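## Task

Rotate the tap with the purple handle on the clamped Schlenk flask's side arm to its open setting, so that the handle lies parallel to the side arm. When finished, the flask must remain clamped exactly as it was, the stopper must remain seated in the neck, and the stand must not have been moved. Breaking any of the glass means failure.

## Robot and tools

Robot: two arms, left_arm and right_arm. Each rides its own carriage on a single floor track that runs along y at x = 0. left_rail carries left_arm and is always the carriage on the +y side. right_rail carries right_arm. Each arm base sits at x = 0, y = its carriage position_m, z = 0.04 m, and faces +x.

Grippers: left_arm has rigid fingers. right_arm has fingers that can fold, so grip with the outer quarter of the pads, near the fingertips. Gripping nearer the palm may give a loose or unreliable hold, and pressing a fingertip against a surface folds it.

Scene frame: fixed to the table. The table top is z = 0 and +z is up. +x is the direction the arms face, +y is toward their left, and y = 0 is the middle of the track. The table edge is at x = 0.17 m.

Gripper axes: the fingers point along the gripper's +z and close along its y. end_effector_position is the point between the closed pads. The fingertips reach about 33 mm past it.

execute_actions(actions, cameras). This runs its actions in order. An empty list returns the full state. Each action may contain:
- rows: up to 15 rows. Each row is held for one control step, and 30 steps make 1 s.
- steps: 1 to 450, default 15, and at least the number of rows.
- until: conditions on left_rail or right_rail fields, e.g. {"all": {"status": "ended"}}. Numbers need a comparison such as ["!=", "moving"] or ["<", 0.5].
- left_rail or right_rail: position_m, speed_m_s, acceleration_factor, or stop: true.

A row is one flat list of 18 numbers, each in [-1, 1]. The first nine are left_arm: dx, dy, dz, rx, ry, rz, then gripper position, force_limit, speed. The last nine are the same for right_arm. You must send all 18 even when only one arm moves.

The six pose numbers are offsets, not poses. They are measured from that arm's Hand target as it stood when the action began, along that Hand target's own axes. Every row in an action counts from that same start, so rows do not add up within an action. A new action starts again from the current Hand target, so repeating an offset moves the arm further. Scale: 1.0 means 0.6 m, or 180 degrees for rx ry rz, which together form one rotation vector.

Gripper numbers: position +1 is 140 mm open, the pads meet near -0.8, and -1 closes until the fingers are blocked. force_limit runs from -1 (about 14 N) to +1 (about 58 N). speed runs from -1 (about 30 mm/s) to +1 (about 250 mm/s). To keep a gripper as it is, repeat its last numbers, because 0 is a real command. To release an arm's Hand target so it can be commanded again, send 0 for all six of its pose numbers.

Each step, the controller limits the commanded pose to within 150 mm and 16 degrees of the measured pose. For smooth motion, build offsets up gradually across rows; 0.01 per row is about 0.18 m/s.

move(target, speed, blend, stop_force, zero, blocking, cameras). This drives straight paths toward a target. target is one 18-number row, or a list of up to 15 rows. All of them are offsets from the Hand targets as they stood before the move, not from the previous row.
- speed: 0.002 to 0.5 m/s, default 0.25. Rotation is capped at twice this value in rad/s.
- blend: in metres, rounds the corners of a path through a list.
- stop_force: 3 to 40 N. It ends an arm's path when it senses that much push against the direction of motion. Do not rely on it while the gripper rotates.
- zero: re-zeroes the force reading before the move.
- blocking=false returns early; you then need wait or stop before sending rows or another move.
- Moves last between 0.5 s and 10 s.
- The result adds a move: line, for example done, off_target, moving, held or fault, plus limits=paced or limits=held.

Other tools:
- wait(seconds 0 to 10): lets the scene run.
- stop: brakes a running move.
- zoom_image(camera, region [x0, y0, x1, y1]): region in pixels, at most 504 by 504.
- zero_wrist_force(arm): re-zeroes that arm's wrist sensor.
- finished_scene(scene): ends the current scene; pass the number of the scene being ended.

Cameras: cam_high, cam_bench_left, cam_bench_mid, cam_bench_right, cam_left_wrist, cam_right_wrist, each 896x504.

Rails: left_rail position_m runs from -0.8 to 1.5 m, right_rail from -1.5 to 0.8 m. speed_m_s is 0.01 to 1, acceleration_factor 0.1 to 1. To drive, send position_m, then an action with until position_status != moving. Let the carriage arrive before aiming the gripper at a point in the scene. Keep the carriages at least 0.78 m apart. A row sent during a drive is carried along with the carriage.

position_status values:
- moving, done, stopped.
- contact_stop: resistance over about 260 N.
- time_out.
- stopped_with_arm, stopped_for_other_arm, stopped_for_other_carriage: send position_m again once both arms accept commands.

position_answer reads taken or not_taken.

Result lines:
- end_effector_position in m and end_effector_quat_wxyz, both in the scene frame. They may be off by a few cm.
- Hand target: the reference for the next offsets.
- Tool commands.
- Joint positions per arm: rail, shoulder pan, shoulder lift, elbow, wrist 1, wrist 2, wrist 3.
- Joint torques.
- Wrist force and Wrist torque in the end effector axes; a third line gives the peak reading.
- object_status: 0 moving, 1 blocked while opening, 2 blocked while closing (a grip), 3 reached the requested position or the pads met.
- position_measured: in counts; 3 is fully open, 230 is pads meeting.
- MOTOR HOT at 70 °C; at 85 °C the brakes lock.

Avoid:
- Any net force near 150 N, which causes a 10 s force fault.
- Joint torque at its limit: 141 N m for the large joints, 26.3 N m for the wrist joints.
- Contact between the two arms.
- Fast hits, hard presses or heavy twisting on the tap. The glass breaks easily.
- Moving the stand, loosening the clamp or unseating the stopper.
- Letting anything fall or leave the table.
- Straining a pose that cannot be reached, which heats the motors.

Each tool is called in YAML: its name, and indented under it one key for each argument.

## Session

execute_actions:
  actions: []

Scene clock: 0.00 s.
left_arm: end_effector_position=(+0.3456, +0.6984, +0.5800) position_measured=3 object_status=3 end_effector_quat_wxyz=(+0.000, +1.000, +0.000, +0.000) | right_arm: end_effector_position=(+0.3456, -1.3351, +0.5800) position_measured=3 object_status=3 end_effector_quat_wxyz=(+0.000, +1.000, +0.000, +0.000)
Joint positions: left_arm=[0.671 -0.316 -1.725 0.971 -0.816 -1.571 2.826] | right_arm=[-1.362 -0.316 -1.725 0.971 -0.816 -1.571 2.826]
Joint velocities: within noise
Joint torques (N m): no reading
Wrist force (N): no reading
Wrist torque (N m): no reading
Wrist force, peak (N): no reading
Hand target: left_arm +0.3456, +0.6984, +0.5800; +0.000, +1.000, +0.000, +0.000 | right_arm +0.3456, -1.3351, +0.5800; +0.000, +1.000, +0.000, +0.000
Tool commands: left_gripper/position=+1.0 left_gripper/force_limit=+1.0 left_gripper/speed=+1.0 right_gripper/position=+1.0 right_gripper/force_limit=+1.0 right_gripper/speed=+1.0
left_rail: position_m=0.671 position_status=done
right_rail: position_m=-1.362 position_status=done
camera_calibration:
cam_left_wrist: T_world_to_cam=[[-0.0265538, -0.998538, -0.0470784, 0.750006], [-0.954746, 0.0113767, 0.297206, 0.165161], [-0.296236, 0.0528398, -0.953652, 0.761451], [0, 0, 0, 1]] pos_world=[0.403171, 0.706795, 0.712382]
cam_right_wrist: T_world_to_cam=[[-0.031272, -0.999466, 0.0094295, -1.31715], [-0.949091, 0.0326518, 0.313305, 0.202106], [-0.313446, 0.000848234, -0.949606, 0.80498], [0, 0, 0, 1]] pos_world=[0.402945, -1.32372, 0.713512]

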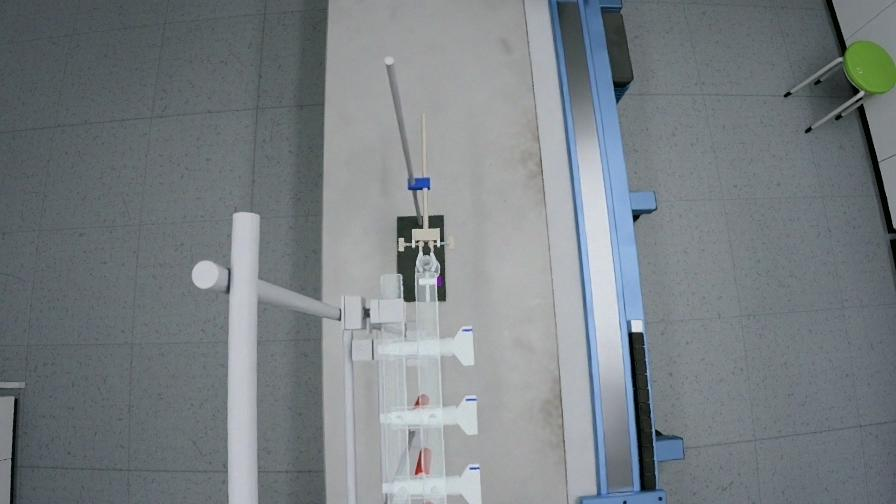

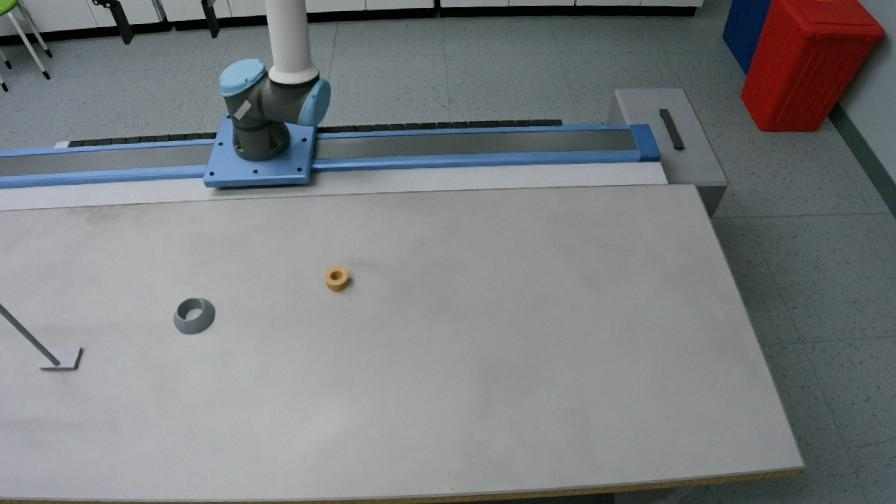

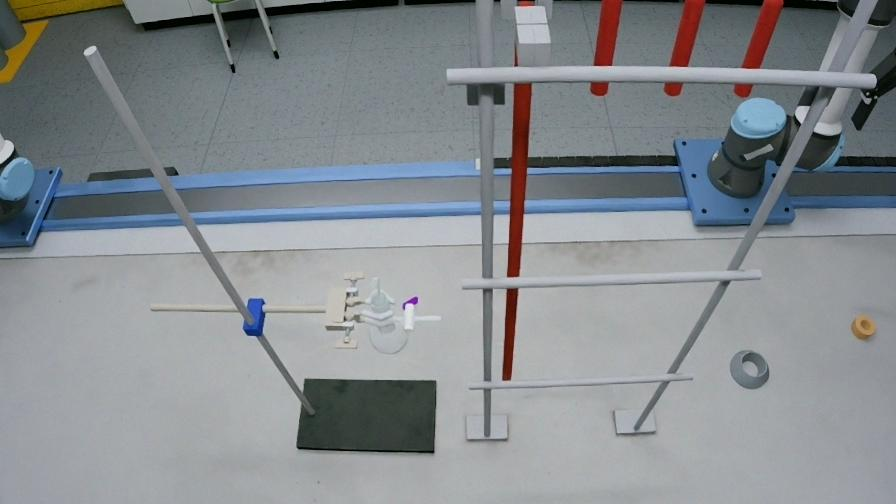

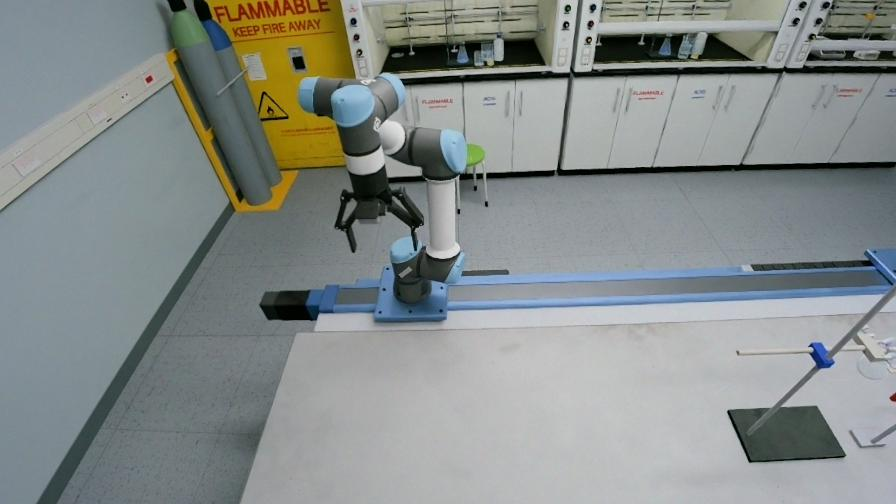

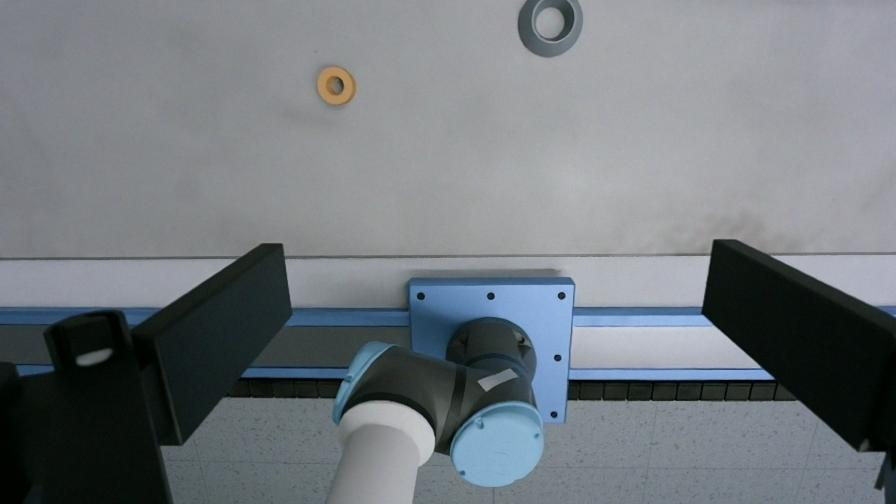

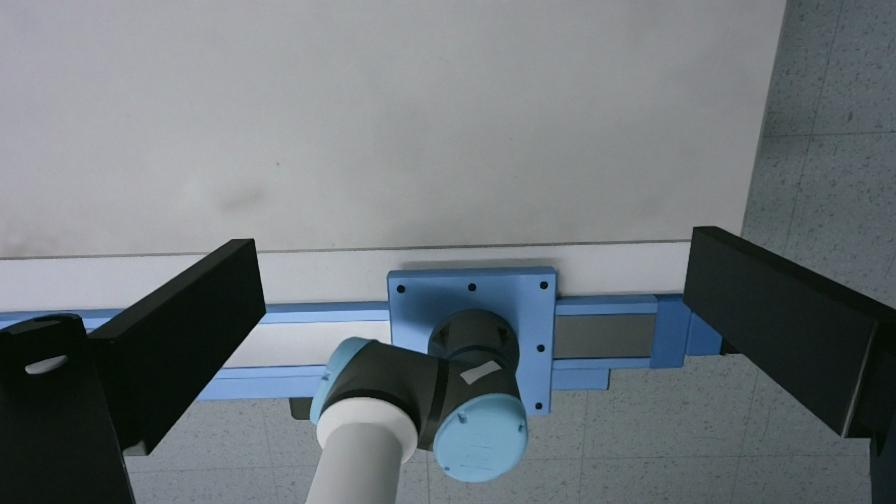

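zoom_image:
  camera: "cam_bench_mid"
  region: [360, 260, 460, 370]

zoom_image:
  camera: "cam_high"
  region: [390, 210, 480, 310]

zoom_image:
  camera: "cam_bench_right"
  region: [720, 270, 896, 470]

Scaled by 4.582.

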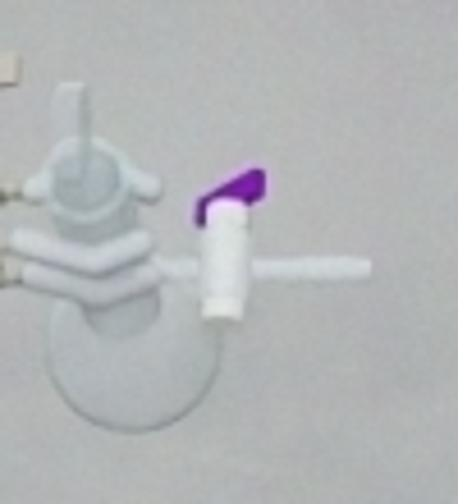

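Scaled by 5.040.

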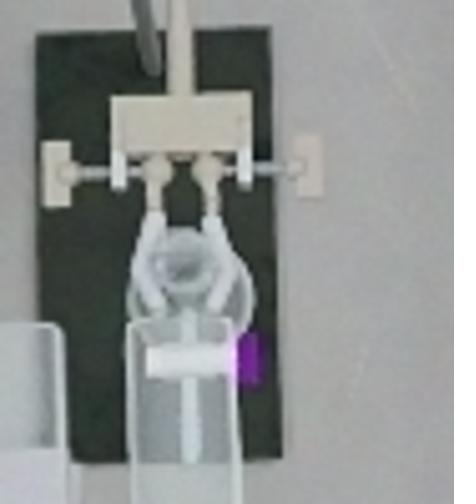

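Scaled by 2.520.

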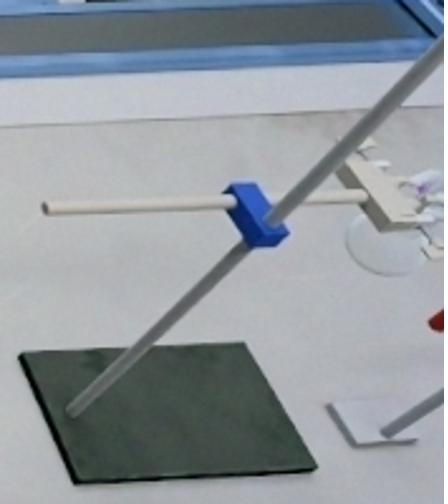

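move:
  target:
    - [-0.075,-0.55,0.0333,0,0,0,-0.635,-1,0,0,0,0,0,0,0,1,1,1]
    - [0.0073,-0.5505,0.35,0,0.5,0,-0.635,-1,0,0,0,0,0,0,0,1,1,1]
    - [0.0073,-0.5505,0.35,-0.1739,0.4777,-0.1739,-0.635,-1,0,0,0,0,0,0,0,1,1,1]
  blend: [0.03,0.03,0]
  speed: 0.35
  cameras: []

execute_actions:
  actions:
    - {"left_rail":{"position_m":-0.464,"acceleration_factor":0.5},"steps":300,"until":{"left_rail":{"position_status":["!=","moving"]}}}
  cameras: ["cam_high","cam_bench_mid","cam_left_wrist"]

zoom_image:
  camera: "cam_left_wrist"
  region: [380, 100, 700, 360]

zoom_image:
  camera: "cam_bench_mid"
  region: [360, 200, 490, 350]

zoom_image:
  camera: "cam_high"
  region: [400, 240, 510, 330]

Scene clock: 14.10 s.
Wrist force, peak (N): left_arm=[4.4 -2.1 4.7] | right_arm=[0.1 -0.1 -0.7]
Off the commanded pose: left_arm 0.000 m, 0 deg | right_arm 0.000 m, 0 deg.
left_rail: position_m=0.671 position_status=done
right_rail: position_m=-1.362 position_status=done
move: done

Scene clock: 16.77 s.
left_arm: end_effector_position=(+0.3500, -0.1064, +0.3700) position_measured=209 object_status=3 end_effector_quat_wxyz=(+0.242, +0.665, +0.242, +0.664) | right_arm: end_effector_position=(+0.3456, -1.3351, +0.5800) position_measured=3 object_status=3 end_effector_quat_wxyz=(+0.000, +1.000, +0.000, +0.000)
Joint positions: left_arm=[-0.464 1.083 -1.255 2.285 -4.171 -2.654 2.444] | right_arm=[-1.362 -0.316 -1.725 0.971 -0.816 -1.571 2.826]
Joint torques (N m): left_arm=[-9.42 -22.14 -5.8 -0.7 1.26 -1.7] | right_arm=[1.33 -12.85 -15.13 -3.7 0.13 0.16]
Wrist force (N): left_arm=[4.1 -0.8 4.1] | right_arm=[-0.1 0.2 -0.4]
Wrist torque (N m): left_arm=[-0.90 -0.13 0.00] | right_arm=[0.05 0.01 0.00]
Wrist force, peak (N): left_arm=[5.5 -2.6 4.2] | right_arm=[0.2 -0.2 -0.6]
Hand target: left_arm +0.3500, -0.1064, +0.3700; +0.242, +0.664, +0.242, +0.664 | right_arm +0.3456, -1.3351, +0.5800; +0.000, +1.000, +0.000, +0.000
Tool commands: left_gripper/position=-0.635 left_gripper/force_limit=-1.0 left_gripper/speed=+0.0 right_gripper/position=+1.0 right_gripper/force_limit=+1.0 right_gripper/speed=+1.0
Off the commanded pose: left_arm 0.000 m, 0 deg | right_arm 0.000 m, 0 deg.
left_rail: position_m=-0.464 position_status=done
right_rail: position_m=-1.362 position_status=done
camera_calibration:
cam_left_wrist: T_world_to_cam=[[0.0470946, -0.781959, 0.621548, -0.313514], [-0.297333, -0.605007, -0.73862, 0.328483], [0.953612, -0.150022, -0.260995, -0.110302], [0, 0, 0, 1]]
Images, in order: cam_high, cam_bench_mid, cam_left_wrist.

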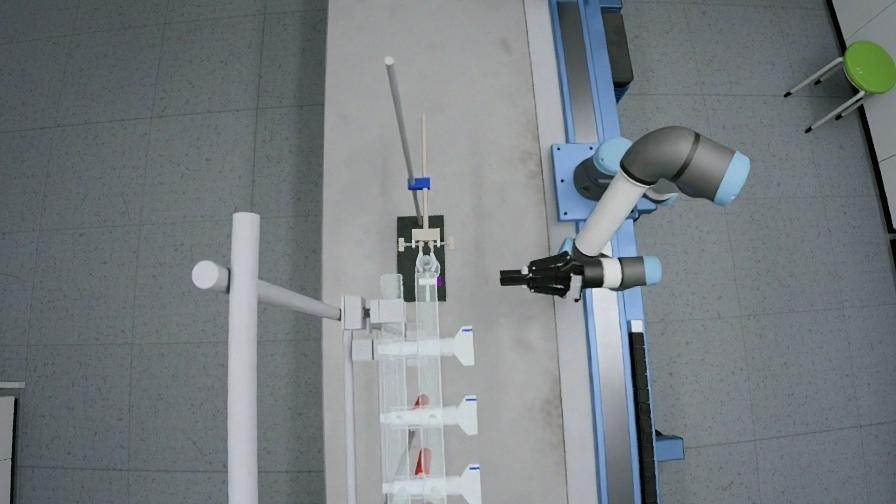

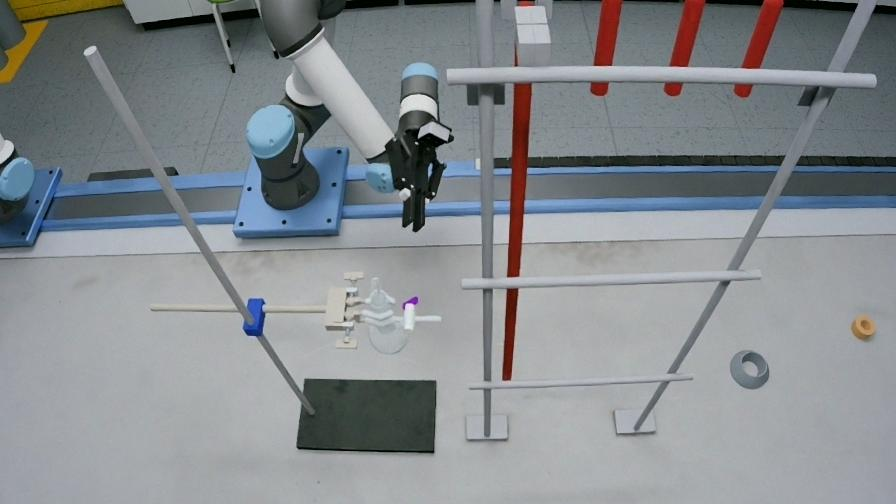

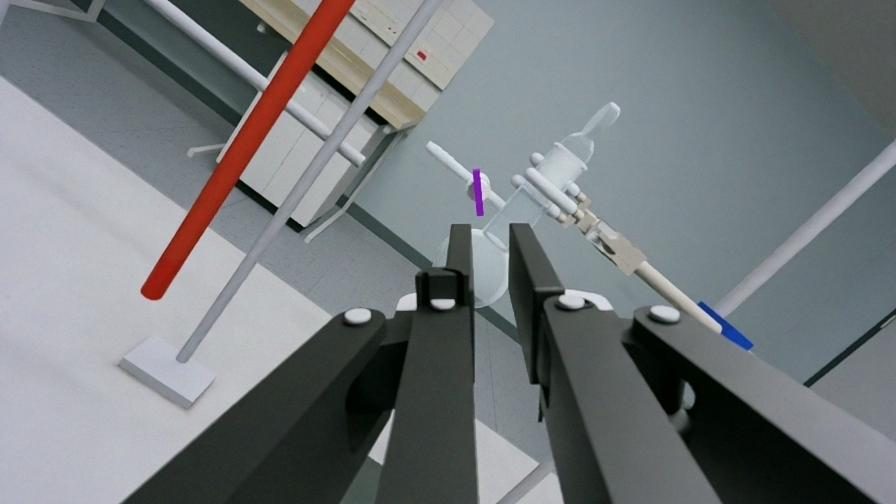

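Scaled by 1.575.

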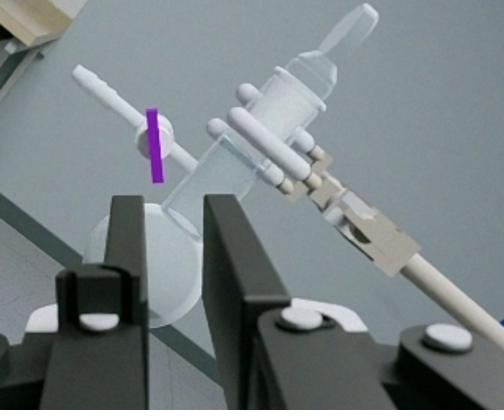

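Scaled by 3.360.

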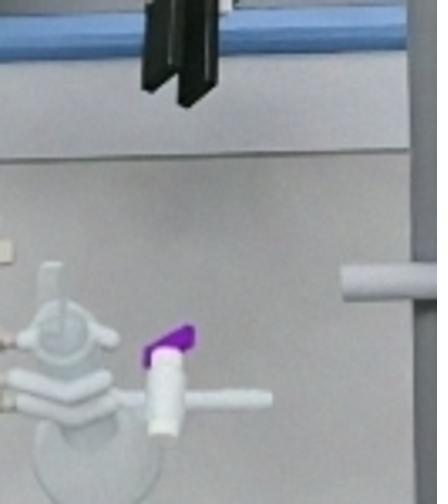

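Scaled by 4.582.

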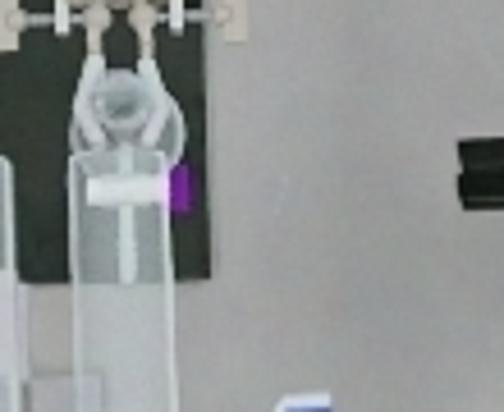

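zoom_image:
  camera: "cam_left_wrist"
  region: [430, 140, 530, 230]

zoom_image:
  camera: "cam_bench_mid"
  region: [380, 280, 450, 340]

zoom_image:
  camera: "cam_high"
  region: [400, 260, 470, 310]

Scaled by 5.040.

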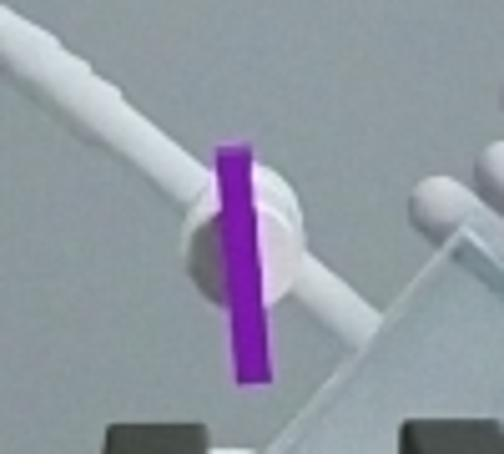

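Scaled by 7.200.

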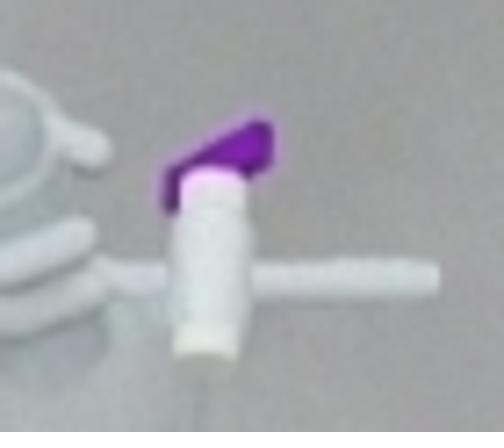

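Scaled by 7.200.

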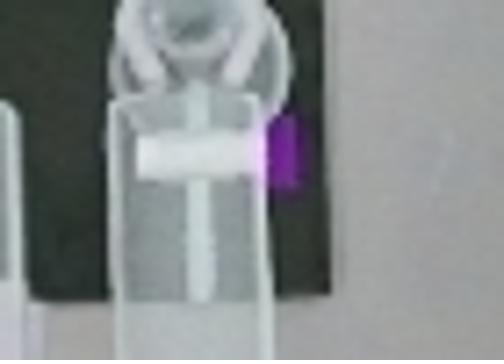

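zoom_image:
  camera: "cam_left_wrist"
  region: [455, 160, 505, 225]

zoom_image:
  camera: "cam_high"
  region: [392, 205, 462, 310]

Scaled by 7.754.

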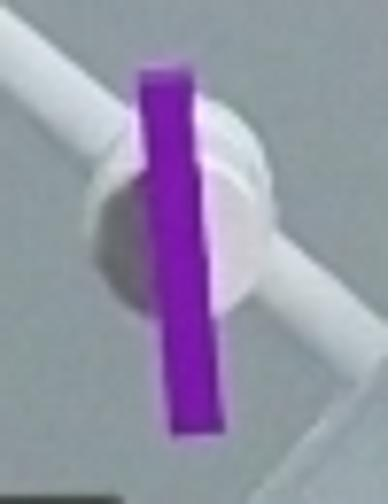

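Scaled by 4.800.

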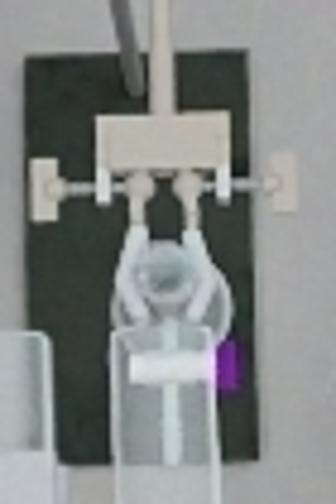

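move:
  target: [-0.0036,-0.0023,0.1967,0,0,-0.025,-0.635,-1,-1,0,0,0,0,0,0,1,1,1]
  speed: 0.15
  cameras: ["cam_high","cam_bench_mid","cam_left_wrist"]

zoom_image:
  camera: "cam_left_wrist"
  region: [420, 160, 560, 290]

zoom_image:
  camera: "cam_bench_mid"
  region: [370, 200, 470, 350]

zoom_image:
  camera: "cam_high"
  region: [405, 250, 505, 310]

Scene clock: 30.47 s.
left_arm: end_effector_position=(+0.4679, -0.1068, +0.3675) position_measured=209 object_status=3 end_effector_quat_wxyz=(+0.268, +0.655, +0.268, +0.654) | right_arm: end_effector_position=(+0.3456, -1.3351, +0.5800) position_measured=3 object_status=3 end_effector_quat_wxyz=(+0.000, +1.000, +0.000, +0.000)
Joint positions: left_arm=[-0.464 0.809 -1.197 2.199 -4.143 -2.379 2.365] | right_arm=[-1.362 -0.316 -1.725 0.971 -0.816 -1.571 2.826]
Joint torques (N m): left_arm=[-12.85 -22.05 -23.7 0.28 1.8 -1.67] | right_arm=[0.25 -13.34 -14.41 -3.67 0.19 0.16]
Wrist force (N): left_arm=[4.1 -0.9 4.1] | right_arm=[0.0 -0.1 0.0]
Wrist torque (N m): left_arm=[-0.95 -0.15 -0.04] | right_arm=[-0.02 0.00 0.00]
Wrist force, peak (N): left_arm=[4.3 -0.8 5.4] | right_arm=[0.0 0.0 -0.7]
Hand target: left_arm +0.4680, -0.1068, +0.3675; +0.268, +0.654, +0.268, +0.654 | right_arm +0.3456, -1.3351, +0.5800; +0.000, +1.000, +0.000, +0.000
Off the commanded pose: left_arm 0.000 m, 0 deg | right_arm 0.000 m, 0 deg.
left_rail: position_m=-0.464 position_status=done
right_rail: position_m=-1.362 position_status=done
move: done
camera_calibration:
cam_left_wrist: T_world_to_cam=[[0.0471255, -0.730815, 0.680946, -0.334139], [-0.297332, -0.661066, -0.688902, 0.337171], [0.95361, -0.170002, -0.248448, -0.23019], [0, 0, 0, 1]]
Images, in order: cam_high, cam_bench_mid, cam_left_wrist.

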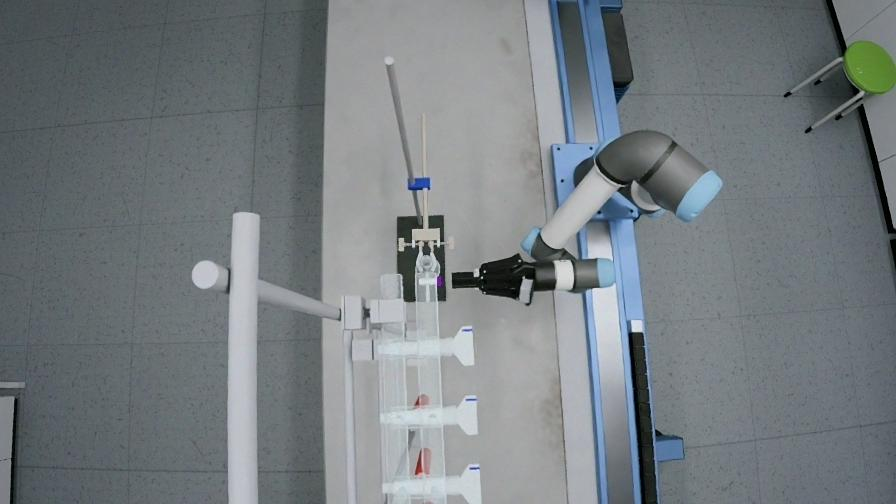

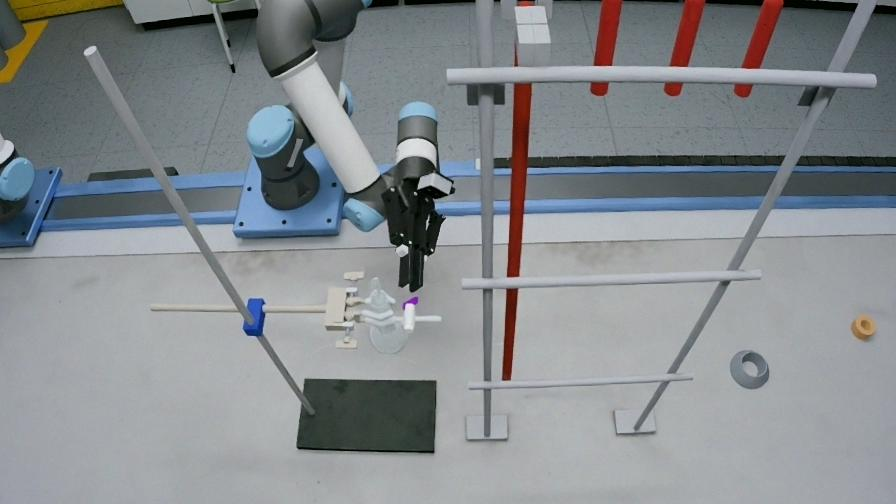

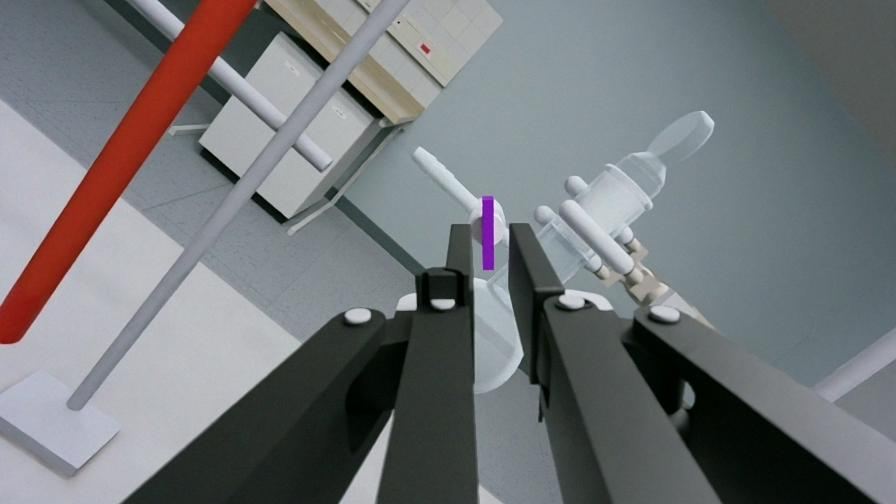

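Scaled by 3.600.

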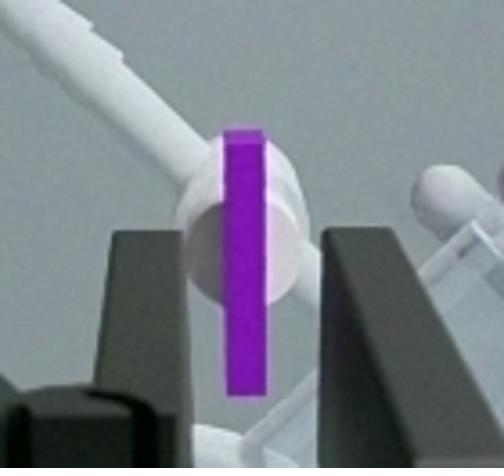

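Scaled by 3.360.

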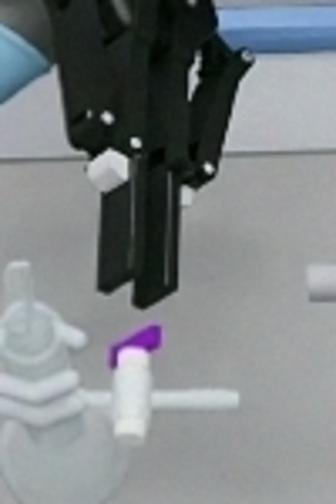

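Scaled by 5.040.

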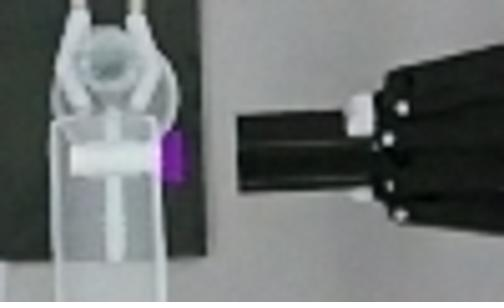

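execute_actions:
  actions: []
  cameras: ["cam_left_wrist", "cam_high", "cam_bench_mid"]

Scene clock: 31.70 s.
left_arm: end_effector_position=(+0.4680, -0.1068, +0.3675) position_measured=209 object_status=3 end_effector_quat_wxyz=(+0.268, +0.654, +0.268, +0.654) | right_arm: end_effector_position=(+0.3456, -1.3351, +0.5800) position_measured=3 object_status=3 end_effector_quat_wxyz=(+0.000, +1.000, +0.000, +0.000)
Joint positions: left_arm=[-0.464 0.808 -1.197 2.198 -4.143 -2.379 2.365] | right_arm=[-1.362 -0.316 -1.725 0.971 -0.816 -1.571 2.826]
Joint velocities: within noise
Joint torques (N m): left_arm=[-13.86 -22.41 -22.18 0.01 1.51 -1.69] | right_arm=[0.69 -13.49 -15.04 -3.84 0.16 0.23]
Wrist force (N): left_arm=[4.1 -0.8 4.0] | right_arm=[-0.1 -0.1 -0.3]
Wrist torque (N m): left_arm=[-0.94 -0.17 -0.05] | right_arm=[-0.02 0.03 0.00]
Wrist force, peak (N): left_arm=[4.3 -1.0 4.1] | right_arm=[0.0 0.3 -0.5]
Hand target: left_arm +0.4680, -0.1068, +0.3675; +0.268, +0.654, +0.268, +0.654 | right_arm +0.3456, -1.3351, +0.5800; +0.000, +1.000, +0.000, +0.000
Tool commands: left_gripper/position=-0.635 left_gripper/force_limit=-1.0 left_gripper/speed=-1.0 right_gripper/position=+1.0 right_gripper/force_limit=+1.0 right_gripper/speed=+1.0
Off the commanded pose: left_arm 0.000 m, 0 deg | right_arm 0.000 m, 0 deg.
left_rail: position_m=-0.464 position_status=done
right_rail: position_m=-1.362 position_status=done
camera_calibration:
cam_left_wrist: T_world_to_cam=[[0.0471291, -0.730772, 0.680993, -0.334148], [-0.297319, -0.661113, -0.688862, 0.337193], [0.953614, -0.170006, -0.24843, -0.230318], [0, 0, 0, 1]] pos_world=[0.335637, -0.0604189, 0.402615]
Images, in order (width x height): cam_high 896x504, cam_bench_mid 896x504, cam_left_wrist 896x504.

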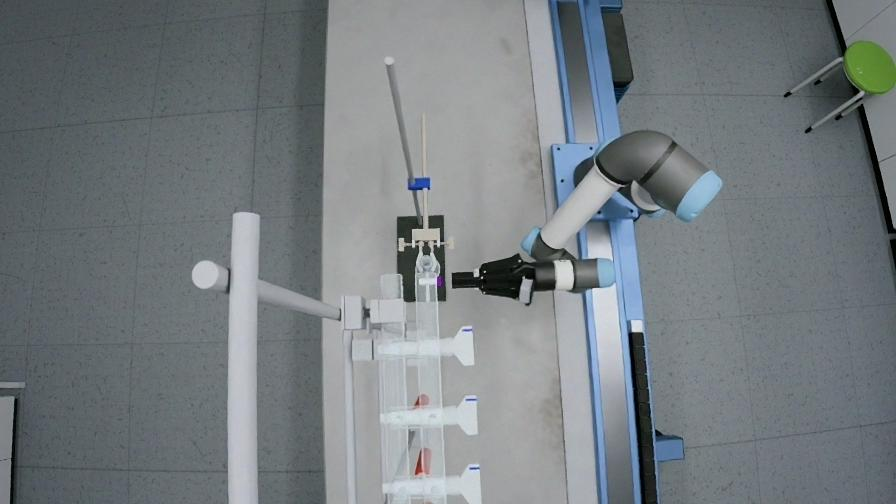

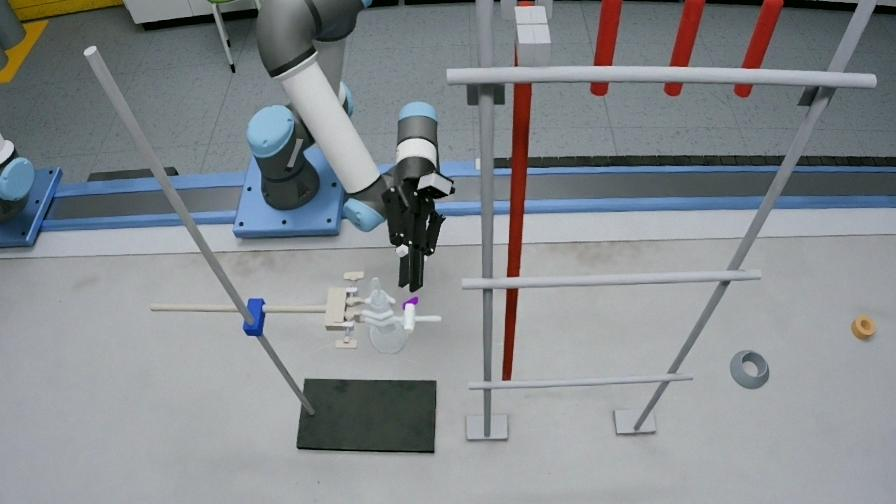

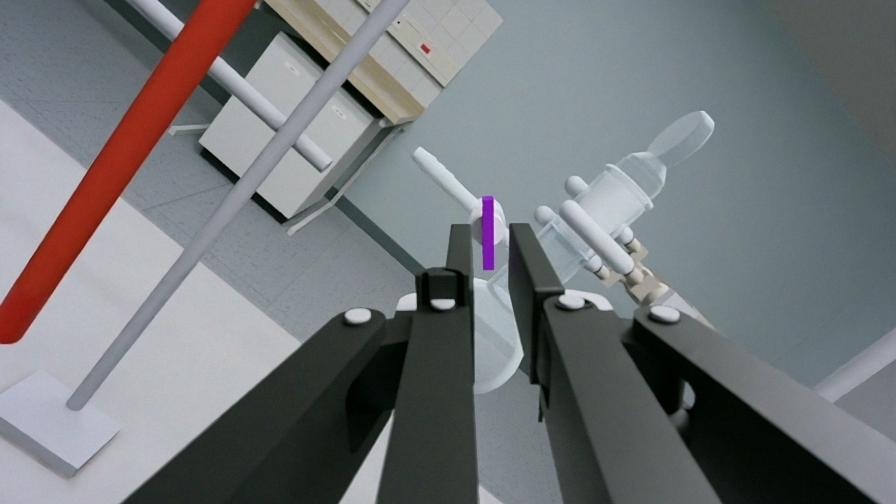

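zoom_image:
  camera: "cam_left_wrist"
  region: [420, 160, 560, 300]

zoom_image:
  camera: "cam_high"
  region: [390, 220, 530, 320]

zoom_image:
  camera: "cam_bench_mid"
  region: [320, 220, 480, 380]

Scaled by 3.600.

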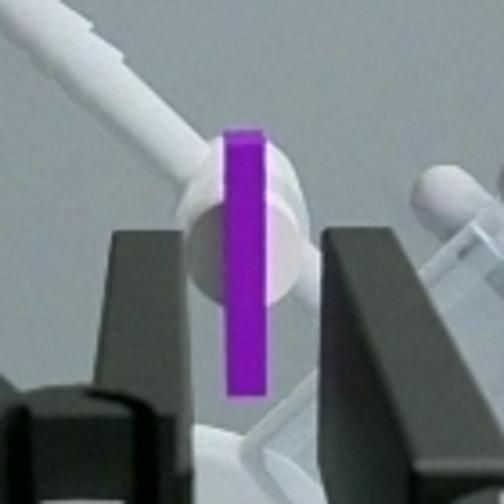

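Scaled by 3.600.

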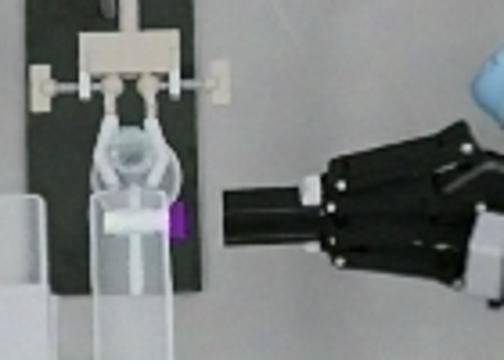

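Scaled by 3.150.

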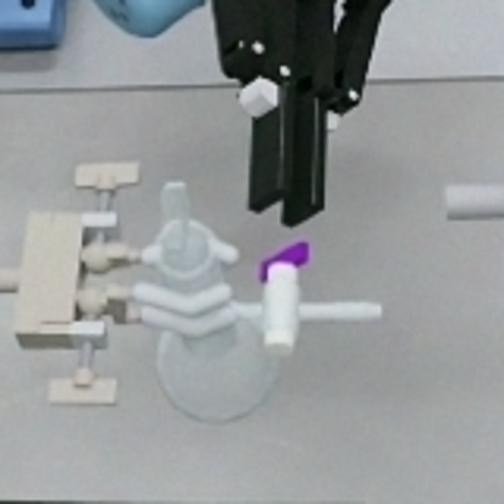

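move:
  target: [0,0,0.03,0,0,0,-0.635,-1,-1,0,0,0,0,0,0,1,1,1]
  speed: 0.05
  cameras: ["cam_left_wrist", "cam_high", "cam_bench_mid"]

zoom_image:
  camera: "cam_left_wrist"
  region: [420, 160, 560, 300]

zoom_image:
  camera: "cam_high"
  region: [410, 250, 480, 310]

zoom_image:
  camera: "cam_bench_mid"
  region: [360, 240, 460, 340]

Scene clock: 35.63 s.
left_arm: end_effector_position=(+0.4859, -0.1068, +0.3674) position_measured=209 object_status=3 end_effector_quat_wxyz=(+0.268, +0.654, +0.268, +0.654) | right_arm: end_effector_position=(+0.3456, -1.3351, +0.5800) position_measured=3 object_status=3 end_effector_quat_wxyz=(+0.000, +1.000, +0.000, +0.000)
Joint positions: left_arm=[-0.464 0.774 -1.184 2.177 -4.134 -2.345 2.365] | right_arm=[-1.362 -0.316 -1.725 0.971 -0.816 -1.571 2.826]
Joint torques (N m): left_arm=[-14.93 -21.86 -26.95 0 1.85 -1.68] | right_arm=[1.03 -13.12 -16 -3.77 0.12 0.22]
Wrist force (N): left_arm=[4.2 -0.9 3.9] | right_arm=[0.0 0.0 -0.4]
Wrist torque (N m): left_arm=[-0.95 -0.18 -0.04] | right_arm=[0.00 0.00 0.01]
Wrist force, peak (N): left_arm=[4.4 -1.0 4.0] | right_arm=[0.1 0.1 -0.6]
Hand target: left_arm +0.4860, -0.1068, +0.3674; +0.268, +0.654, +0.268, +0.654 | right_arm +0.3456, -1.3351, +0.5800; +0.000, +1.000, +0.000, +0.000
Off the commanded pose: left_arm 0.000 m, 0 deg | right_arm 0.000 m, 0 deg.
left_rail: position_m=-0.464 position_status=done
right_rail: position_m=-1.362 position_status=done
move: done
camera_calibration:
cam_left_wrist: T_world_to_cam=[[0.0471285, -0.730767, 0.680998, -0.334993], [-0.297323, -0.661117, -0.688857, 0.342501], [0.953613, -0.170011, -0.248431, -0.247368], [0, 0, 0, 1]]
Images, in order: cam_high, cam_bench_mid, cam_left_wrist.

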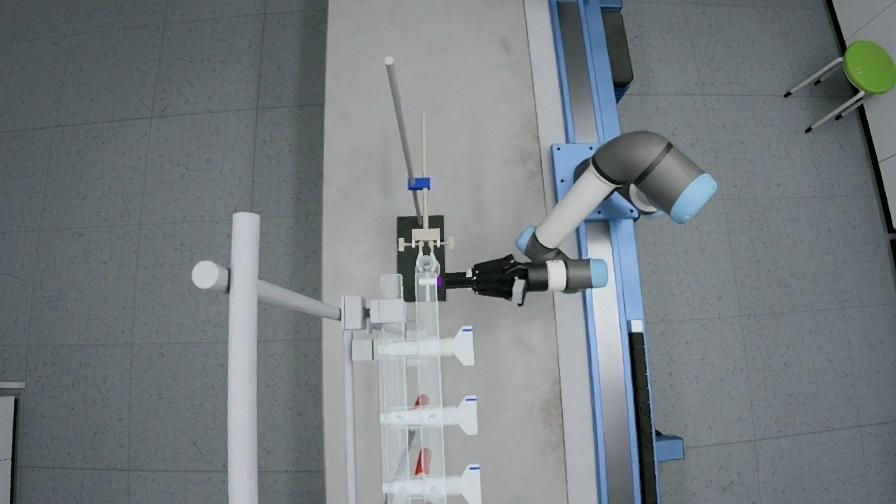

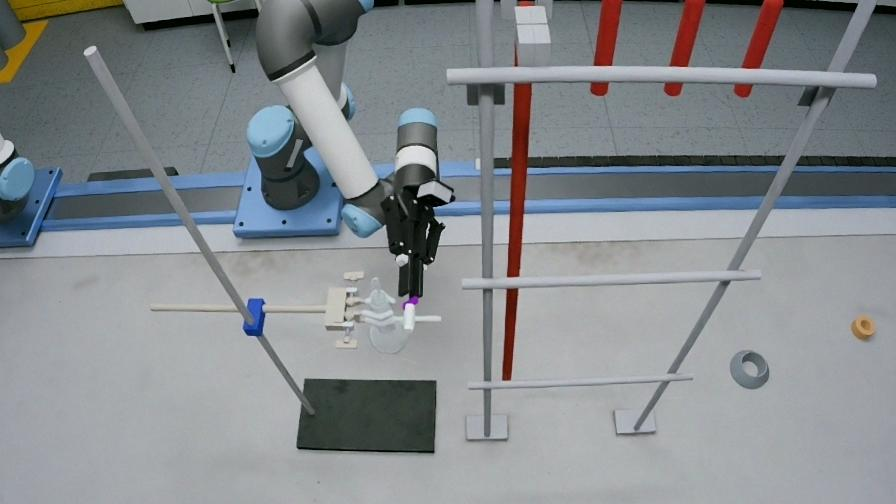

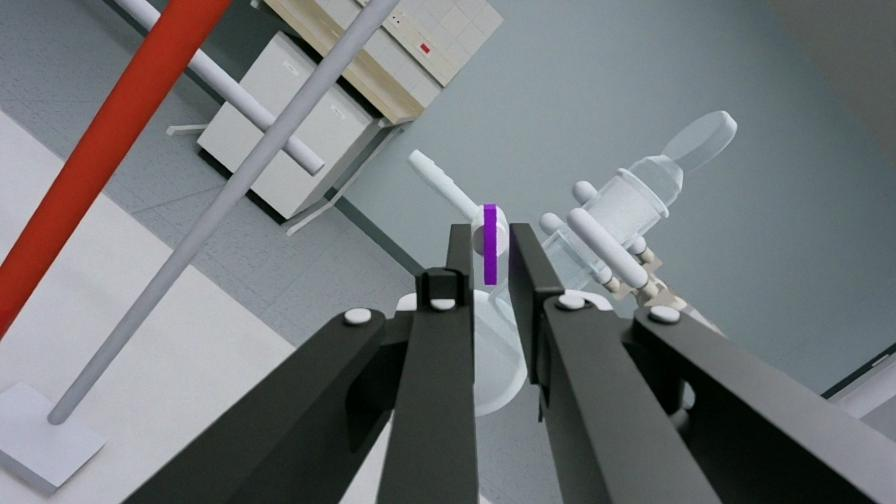

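Scaled by 3.600.

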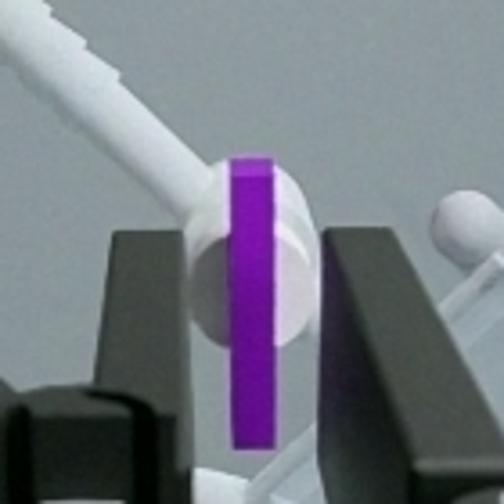

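Scaled by 7.200.

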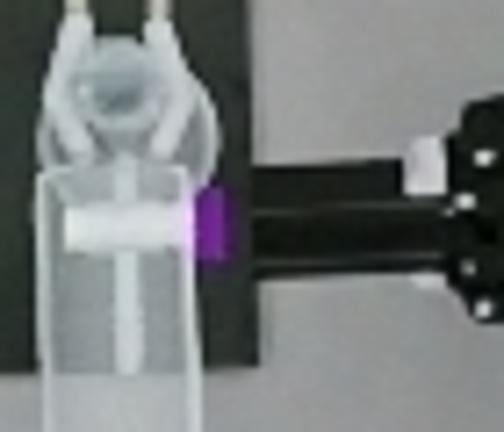

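Scaled by 5.040.

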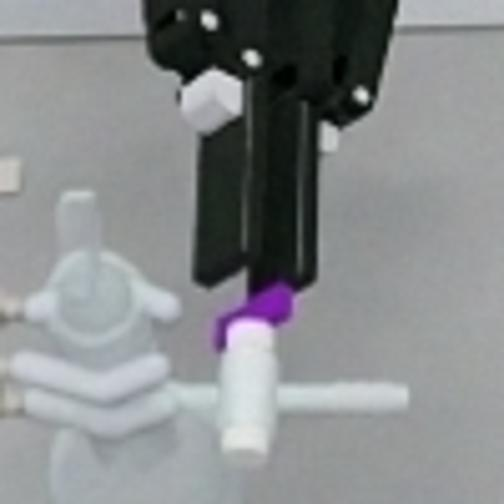

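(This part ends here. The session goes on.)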